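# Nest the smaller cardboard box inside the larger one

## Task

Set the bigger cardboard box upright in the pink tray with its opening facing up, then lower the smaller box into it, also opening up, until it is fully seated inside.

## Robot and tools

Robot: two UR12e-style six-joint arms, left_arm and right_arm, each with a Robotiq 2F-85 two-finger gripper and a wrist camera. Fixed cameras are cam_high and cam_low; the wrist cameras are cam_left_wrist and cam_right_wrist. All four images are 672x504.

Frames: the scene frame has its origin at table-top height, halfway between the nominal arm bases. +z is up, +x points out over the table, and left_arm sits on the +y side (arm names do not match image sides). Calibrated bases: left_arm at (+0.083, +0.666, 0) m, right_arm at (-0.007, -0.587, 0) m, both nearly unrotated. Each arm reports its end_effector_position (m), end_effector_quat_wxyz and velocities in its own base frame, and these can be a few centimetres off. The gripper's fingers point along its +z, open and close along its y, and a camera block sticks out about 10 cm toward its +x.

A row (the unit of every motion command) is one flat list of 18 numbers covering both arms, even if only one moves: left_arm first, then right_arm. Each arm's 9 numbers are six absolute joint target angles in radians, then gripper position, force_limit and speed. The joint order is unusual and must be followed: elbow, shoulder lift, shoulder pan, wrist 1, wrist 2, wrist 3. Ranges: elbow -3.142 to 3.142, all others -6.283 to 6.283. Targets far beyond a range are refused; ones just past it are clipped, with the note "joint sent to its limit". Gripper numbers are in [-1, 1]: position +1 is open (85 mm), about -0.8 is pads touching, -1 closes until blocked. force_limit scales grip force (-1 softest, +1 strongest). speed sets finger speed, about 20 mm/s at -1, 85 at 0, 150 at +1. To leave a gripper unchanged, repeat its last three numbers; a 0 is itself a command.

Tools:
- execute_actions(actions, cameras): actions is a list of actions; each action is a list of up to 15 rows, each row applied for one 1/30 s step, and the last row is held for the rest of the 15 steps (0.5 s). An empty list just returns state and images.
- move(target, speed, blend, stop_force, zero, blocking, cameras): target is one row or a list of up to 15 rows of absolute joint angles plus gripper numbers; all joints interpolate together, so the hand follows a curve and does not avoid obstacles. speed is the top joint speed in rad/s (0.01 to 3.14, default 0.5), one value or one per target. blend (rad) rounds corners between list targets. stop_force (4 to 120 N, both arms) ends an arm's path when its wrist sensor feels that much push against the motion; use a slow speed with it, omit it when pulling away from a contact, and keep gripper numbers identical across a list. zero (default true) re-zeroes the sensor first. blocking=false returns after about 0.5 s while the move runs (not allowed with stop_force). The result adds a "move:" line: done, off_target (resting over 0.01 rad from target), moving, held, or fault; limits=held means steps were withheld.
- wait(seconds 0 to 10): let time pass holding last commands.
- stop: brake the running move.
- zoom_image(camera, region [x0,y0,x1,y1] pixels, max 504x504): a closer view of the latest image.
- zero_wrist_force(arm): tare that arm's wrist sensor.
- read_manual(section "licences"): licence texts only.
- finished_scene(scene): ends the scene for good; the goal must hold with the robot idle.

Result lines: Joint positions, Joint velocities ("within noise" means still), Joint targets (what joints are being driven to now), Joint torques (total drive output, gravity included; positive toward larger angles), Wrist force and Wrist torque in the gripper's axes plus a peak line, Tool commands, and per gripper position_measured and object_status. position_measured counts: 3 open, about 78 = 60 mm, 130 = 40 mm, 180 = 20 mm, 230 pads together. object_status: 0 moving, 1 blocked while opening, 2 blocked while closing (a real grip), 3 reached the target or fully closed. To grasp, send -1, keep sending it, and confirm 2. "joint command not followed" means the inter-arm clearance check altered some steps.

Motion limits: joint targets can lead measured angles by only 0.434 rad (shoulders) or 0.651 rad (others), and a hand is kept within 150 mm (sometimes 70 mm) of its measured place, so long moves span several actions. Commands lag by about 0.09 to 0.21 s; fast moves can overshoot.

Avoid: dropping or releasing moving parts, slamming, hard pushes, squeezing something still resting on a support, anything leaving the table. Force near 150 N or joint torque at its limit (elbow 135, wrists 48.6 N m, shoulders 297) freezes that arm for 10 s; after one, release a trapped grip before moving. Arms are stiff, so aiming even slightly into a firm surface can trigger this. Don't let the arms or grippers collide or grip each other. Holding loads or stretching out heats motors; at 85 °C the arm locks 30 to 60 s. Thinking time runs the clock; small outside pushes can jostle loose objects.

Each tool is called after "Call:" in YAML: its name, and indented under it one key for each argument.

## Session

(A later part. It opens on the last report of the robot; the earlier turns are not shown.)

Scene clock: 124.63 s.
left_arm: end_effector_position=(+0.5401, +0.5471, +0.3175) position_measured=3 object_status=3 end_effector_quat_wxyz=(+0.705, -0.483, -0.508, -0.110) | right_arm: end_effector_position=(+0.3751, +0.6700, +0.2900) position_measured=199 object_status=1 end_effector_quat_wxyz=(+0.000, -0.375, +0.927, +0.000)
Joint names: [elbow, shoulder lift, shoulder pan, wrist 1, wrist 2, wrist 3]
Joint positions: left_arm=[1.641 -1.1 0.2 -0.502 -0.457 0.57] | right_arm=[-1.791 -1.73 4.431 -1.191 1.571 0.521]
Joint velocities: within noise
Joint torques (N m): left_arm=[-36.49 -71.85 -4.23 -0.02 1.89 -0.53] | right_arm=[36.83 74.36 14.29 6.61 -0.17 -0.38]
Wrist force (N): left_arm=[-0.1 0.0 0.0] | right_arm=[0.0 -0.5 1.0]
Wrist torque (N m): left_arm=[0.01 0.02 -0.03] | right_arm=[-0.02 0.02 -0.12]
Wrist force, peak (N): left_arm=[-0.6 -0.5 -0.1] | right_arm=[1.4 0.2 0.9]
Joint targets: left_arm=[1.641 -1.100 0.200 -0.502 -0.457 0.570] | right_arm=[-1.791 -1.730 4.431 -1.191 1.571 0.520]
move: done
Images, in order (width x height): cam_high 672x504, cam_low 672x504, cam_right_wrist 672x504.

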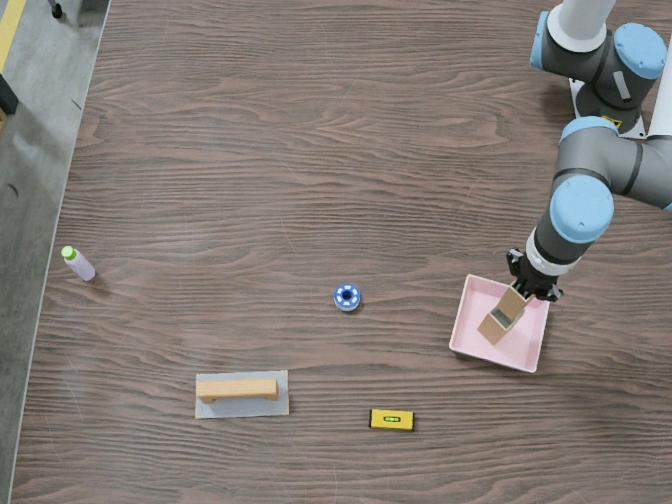

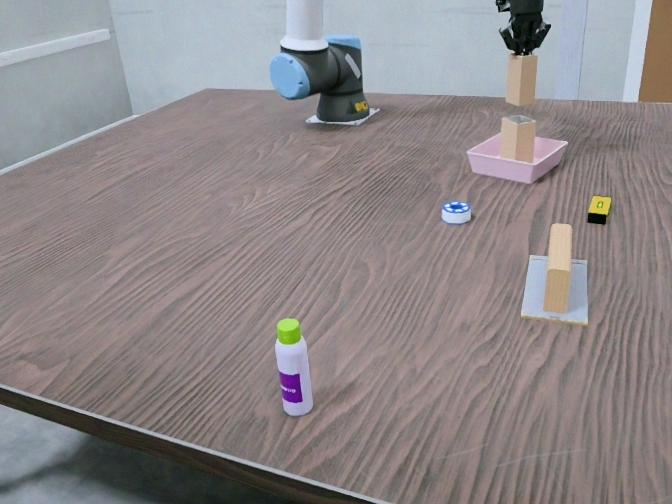

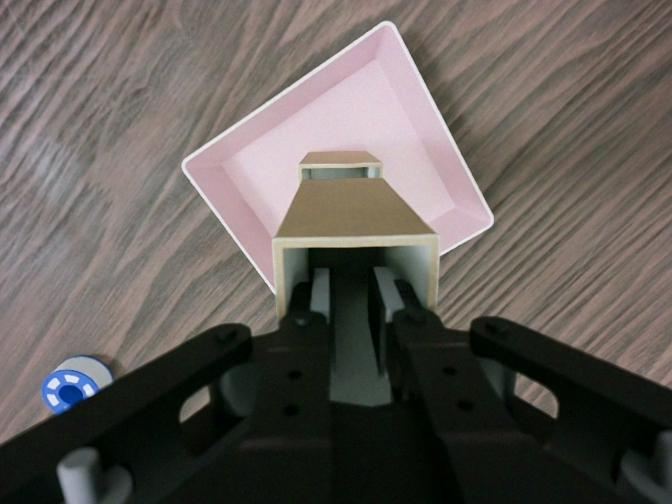

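Call:
move:
  target:
    - [1.641, -1.1, 0.2, -0.502, -0.457, 0.57, 1, 1, 1, -1.8245, -1.7498, 4.4309, -1.1381, 1.5708, 0.5205, -0.3, -1, -1]
    - [1.641, -1.1, 0.2, -0.502, -0.457, 0.57, 1, 1, 1, -1.8555, -1.7723, 4.4309, -1.0846, 1.5708, 0.5205, -0.3, -1, -1]
    - [1.641, -1.1, 0.2, -0.502, -0.457, 0.57, 1, 1, 1, -1.8840, -1.7975, 4.4309, -1.0309, 1.5708, 0.5205, -0.3, -1, -1]
    - [1.641, -1.1, 0.2, -0.502, -0.457, 0.57, 1, 1, 1, -1.9101, -1.8252, 4.4309, -0.9771, 1.5708, 0.5205, -0.3, -1, -1]
    - [1.641, -1.1, 0.2, -0.502, -0.457, 0.57, 1, 1, 1, -1.9299, -1.8503, 4.4309, -0.9322, 1.5708, 0.5205, -0.3, -1, -1]
  speed: [0.1, 0.025, 0.06, 0.06, 0.06]
  blend: [0.005, 0.005, 0.005, 0.005, 0]
  stop_force: 4
  cameras: ["cam_high", "cam_low", "cam_right_wrist"]

Call:
zoom_image:
  camera: "cam_right_wrist"
  region: [230, 130, 490, 360]

Scene clock: 141.70 s.
left_arm: end_effector_position=(+0.5401, +0.5471, +0.3175) position_measured=3 object_status=3 end_effector_quat_wxyz=(+0.705, -0.483, -0.508, -0.110) | right_arm: end_effector_position=(+0.3750, +0.6700, +0.1450) position_measured=199 object_status=1 end_effector_quat_wxyz=(+0.000, -0.375, +0.927, +0.000)
Joint names: [elbow, shoulder lift, shoulder pan, wrist 1, wrist 2, wrist 3]
Joint positions: left_arm=[1.641 -1.1 0.2 -0.502 -0.457 0.57] | right_arm=[-1.93 -1.85 4.431 -0.932 1.571 0.52]
Joint velocities: within noise
Joint torques (N m): left_arm=[-33.82 -72 -3.07 -0.24 1.91 -0.2] | right_arm=[46.9 81.02 8.9 2.13 -0.53 -2.57]
Wrist force (N): left_arm=[-0.3 -0.2 0.0] | right_arm=[0.7 0.4 0.4]
Wrist torque (N m): left_arm=[-0.03 0.07 -0.02] | right_arm=[0.13 -0.07 -0.08]
Wrist force, peak (N): left_arm=[-0.7 -0.3 -0.2] | right_arm=[0.6 -0.2 2.0]
Joint targets: left_arm=[1.641 -1.100 0.200 -0.502 -0.457 0.570] | right_arm=[-1.930 -1.850 4.431 -0.932 1.571 0.520]
move: done
Images, in order (width x height): cam_high 672x504, cam_low 672x504, cam_right_wrist 672x504.

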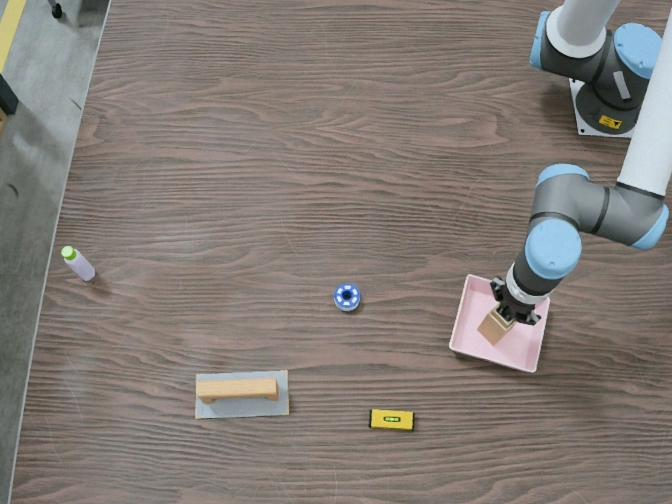

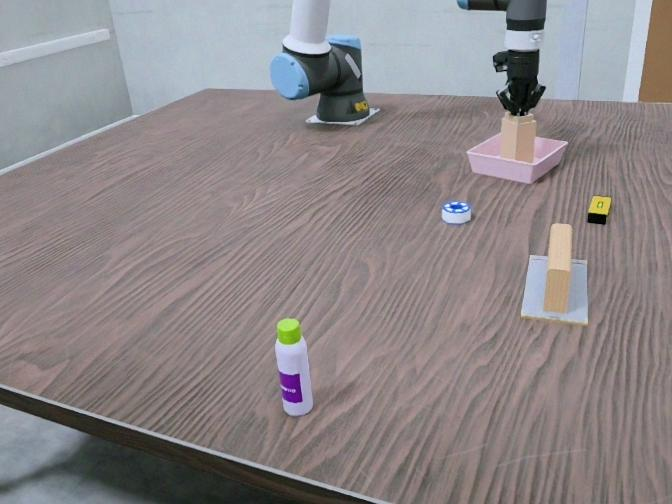

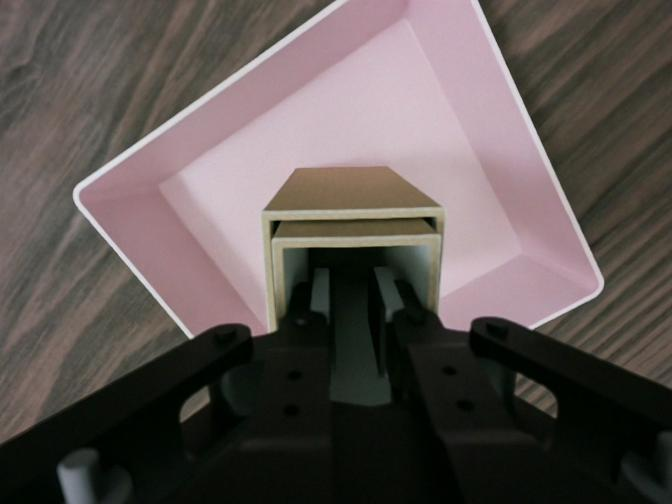

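Scaled by 1.938 from the camera's 672x504 image, which has a finer 960x720 frame.

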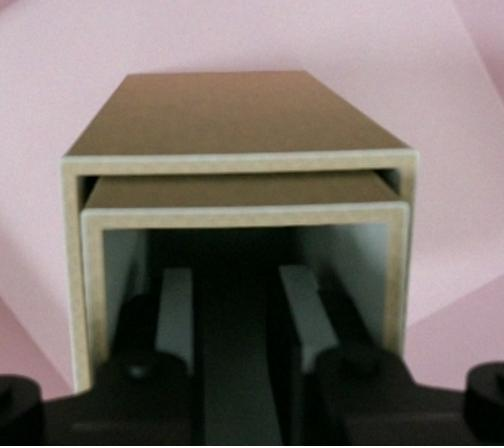

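Inside smoothly. Now the final slow descent to contact, then release.

Call:
move:
  target: [1.641, -1.1, 0.2, -0.502, -0.457, 0.57, 1, 1, 1, -1.9513, -1.8827, 4.4309, -0.8784, 1.5708, 0.5205, -0.3, -1, -1]
  speed: 0.012
  stop_force: 4
  cameras: ["cam_low", "cam_right_wrist"]

Call:
zoom_image:
  camera: "cam_right_wrist"
  region: [230, 130, 490, 360]

Scene clock: 147.07 s.
left_arm: end_effector_position=(+0.5401, +0.5471, +0.3175) position_measured=3 object_status=3 end_effector_quat_wxyz=(+0.705, -0.483, -0.508, -0.110) | right_arm: end_effector_position=(+0.3751, +0.6701, +0.1254) position_measured=199 object_status=1 end_effector_quat_wxyz=(+0.000, -0.375, +0.927, +0.000)
Joint names: [elbow, shoulder lift, shoulder pan, wrist 1, wrist 2, wrist 3]
Joint positions: left_arm=[1.641 -1.1 0.2 -0.502 -0.457 0.57] | right_arm=[-1.944 -1.871 4.431 -0.897 1.571 0.52]
Joint velocities: within noise
Joint torques (N m): left_arm=[-32.47 -73.86 -2.03 0.14 2.05 -0.14] | right_arm=[44.92 81.74 7.99 2.56 -0.61 -2.68]
Wrist force (N): left_arm=[-0.4 0.0 0.1] | right_arm=[1.1 -1.0 -1.8]
Wrist torque (N m): left_arm=[0.02 0.08 -0.03] | right_arm=[-0.01 -0.05 -0.08]
Wrist force, peak (N): left_arm=[-0.4 -0.6 -0.2] | right_arm=[3.0 -1.5 -11.8]
Joint targets: left_arm=[1.641 -1.100 0.200 -0.502 -0.457 0.570] | right_arm=[-1.944 -1.871 4.431 -0.897 1.571 0.520]
move: contact (right_arm); right_arm: the wrist 1 is farthest, 0.019 rad from its target
Images, in order (width x height): cam_low 672x504, cam_right_wrist 672x504.

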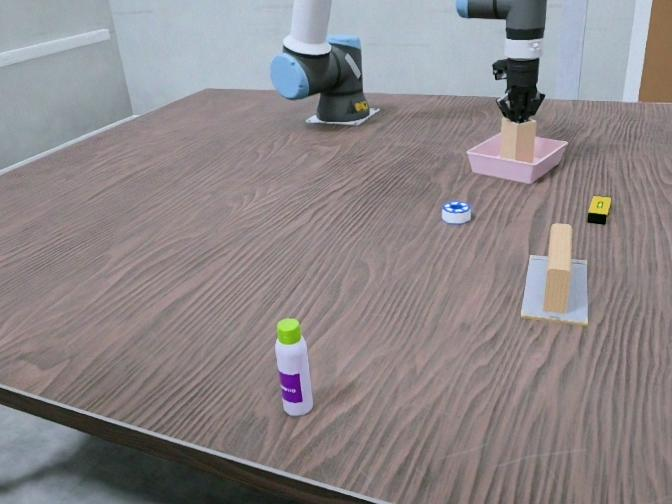

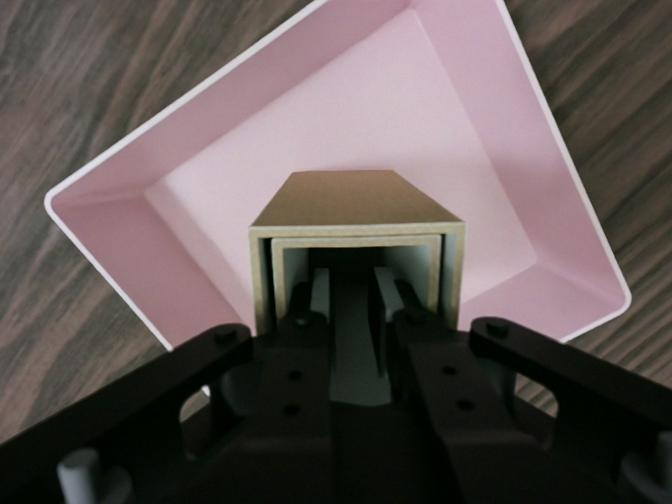

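Scaled by 1.938 from the camera's 672x504 image, which has a finer 960x720 frame.

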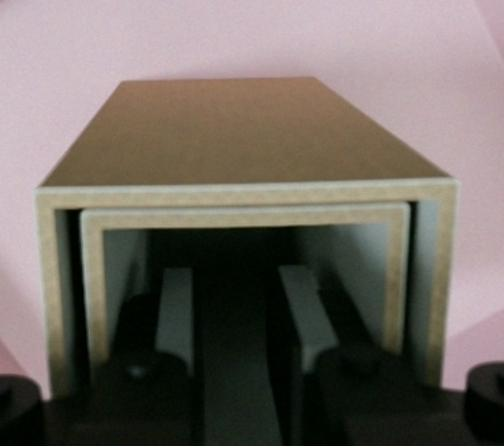

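Call:
move:
  target:
    - [1.641, -1.1, 0.2, -0.502, -0.457, 0.57, 1, 1, 1, -1.944, -1.871, 4.431, -0.897, 1.571, 0.5205, -0.72, -1, -1]
    - [1.641, -1.1, 0.2, -0.502, -0.457, 0.57, 1, 1, 1, -1.9299, -1.8503, 4.4309, -0.9322, 1.5708, 0.5205, -0.72, -1, -1]
    - [1.641, -1.1, 0.2, -0.502, -0.457, 0.57, 1, 1, 1, -1.9101, -1.8252, 4.4309, -0.9771, 1.5708, 0.5205, -0.72, -1, -1]
    - [1.641, -1.1, 0.2, -0.502, -0.457, 0.57, 1, 1, 1, -1.8245, -1.7498, 4.4309, -1.1381, 1.5708, 0.5205, -0.72, -1, -1]
  speed: [0.05, 0.05, 0.15, 0.3]
  blend: [0, 0.005, 0.02, 0]
  cameras: ["cam_high", "cam_low", "cam_right_wrist"]

Call:
zoom_image:
  camera: "cam_right_wrist"
  region: [260, 120, 430, 290]

Call:
zoom_image:
  camera: "cam_low"
  region: [450, 80, 590, 200]

Call:
zoom_image:
  camera: "cam_high"
  region: [430, 260, 570, 390]

Scene clock: 154.50 s.
left_arm: end_effector_position=(+0.5401, +0.5471, +0.3175) position_measured=3 object_status=3 end_effector_quat_wxyz=(+0.705, -0.483, -0.508, -0.110) | right_arm: end_effector_position=(+0.3750, +0.6700, +0.2601) position_measured=219 object_status=3 end_effector_quat_wxyz=(+0.000, -0.375, +0.927, +0.000)
Joint names: [elbow, shoulder lift, shoulder pan, wrist 1, wrist 2, wrist 3]
Joint positions: left_arm=[1.641 -1.1 0.2 -0.502 -0.457 0.57] | right_arm=[-1.825 -1.75 4.431 -1.138 1.571 0.52]
Joint velocities: within noise
Joint torques (N m): left_arm=[-30.19 -74.21 -3.04 -0.09 1.66 -0.35] | right_arm=[39.79 55.62 6.1 5.38 -0.49 -2.45]
Wrist force (N): left_arm=[-0.3 -0.1 -0.1] | right_arm=[0.0 -0.5 0.5]
Wrist torque (N m): left_arm=[-0.01 0.07 -0.02] | right_arm=[-0.01 0.03 -0.09]
Wrist force, peak (N): left_arm=[-0.7 -0.1 0.0] | right_arm=[0.7 0.2 -2.9]
Joint targets: left_arm=[1.641 -1.100 0.200 -0.502 -0.457 0.570] | right_arm=[-1.825 -1.750 4.431 -1.138 1.571 0.520]
move: done
Images, in order (width x height): cam_high 672x504, cam_low 672x504, cam_right_wrist 672x504.

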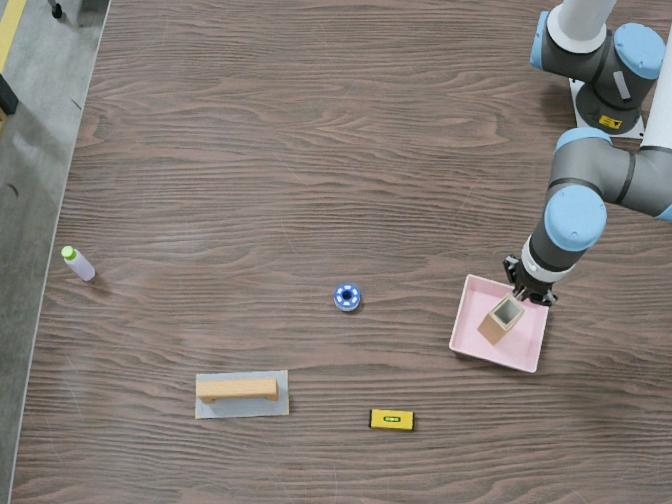

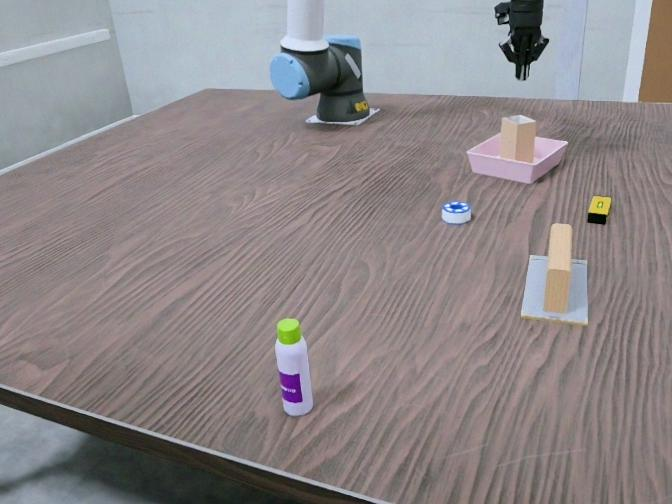

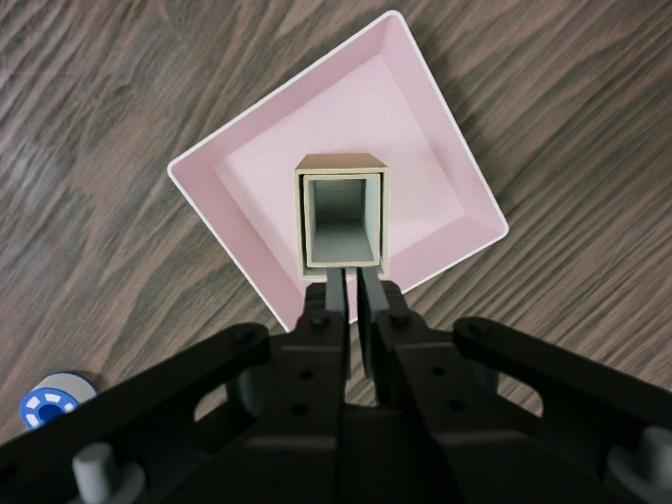

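Scaled by 2.965 from the camera's 672x504 image, which has a finer 960x720 frame.

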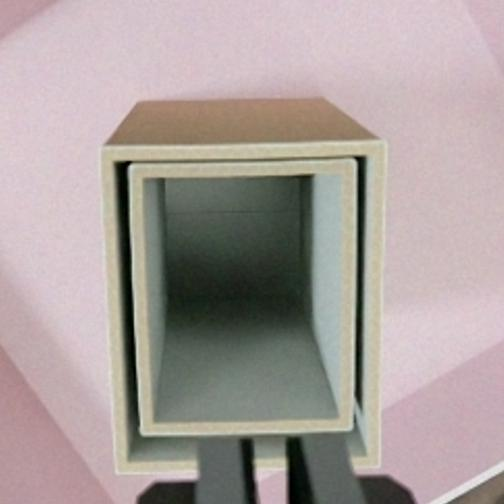

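Scaled by 3.600 from the camera's 672x504 image, which has a finer 960x720 frame.

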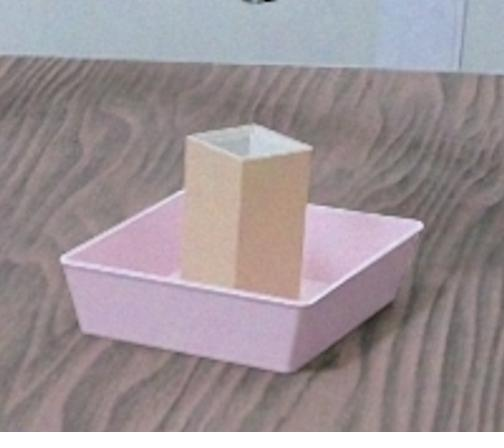

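Scaled by 3.600 from the camera's 672x504 image, which has a finer 960x720 frame.

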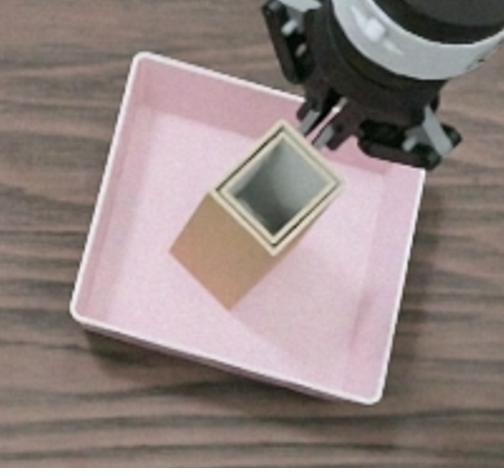

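Call:
finished_scene:
  scene: 2

The scene is finished: the task was done.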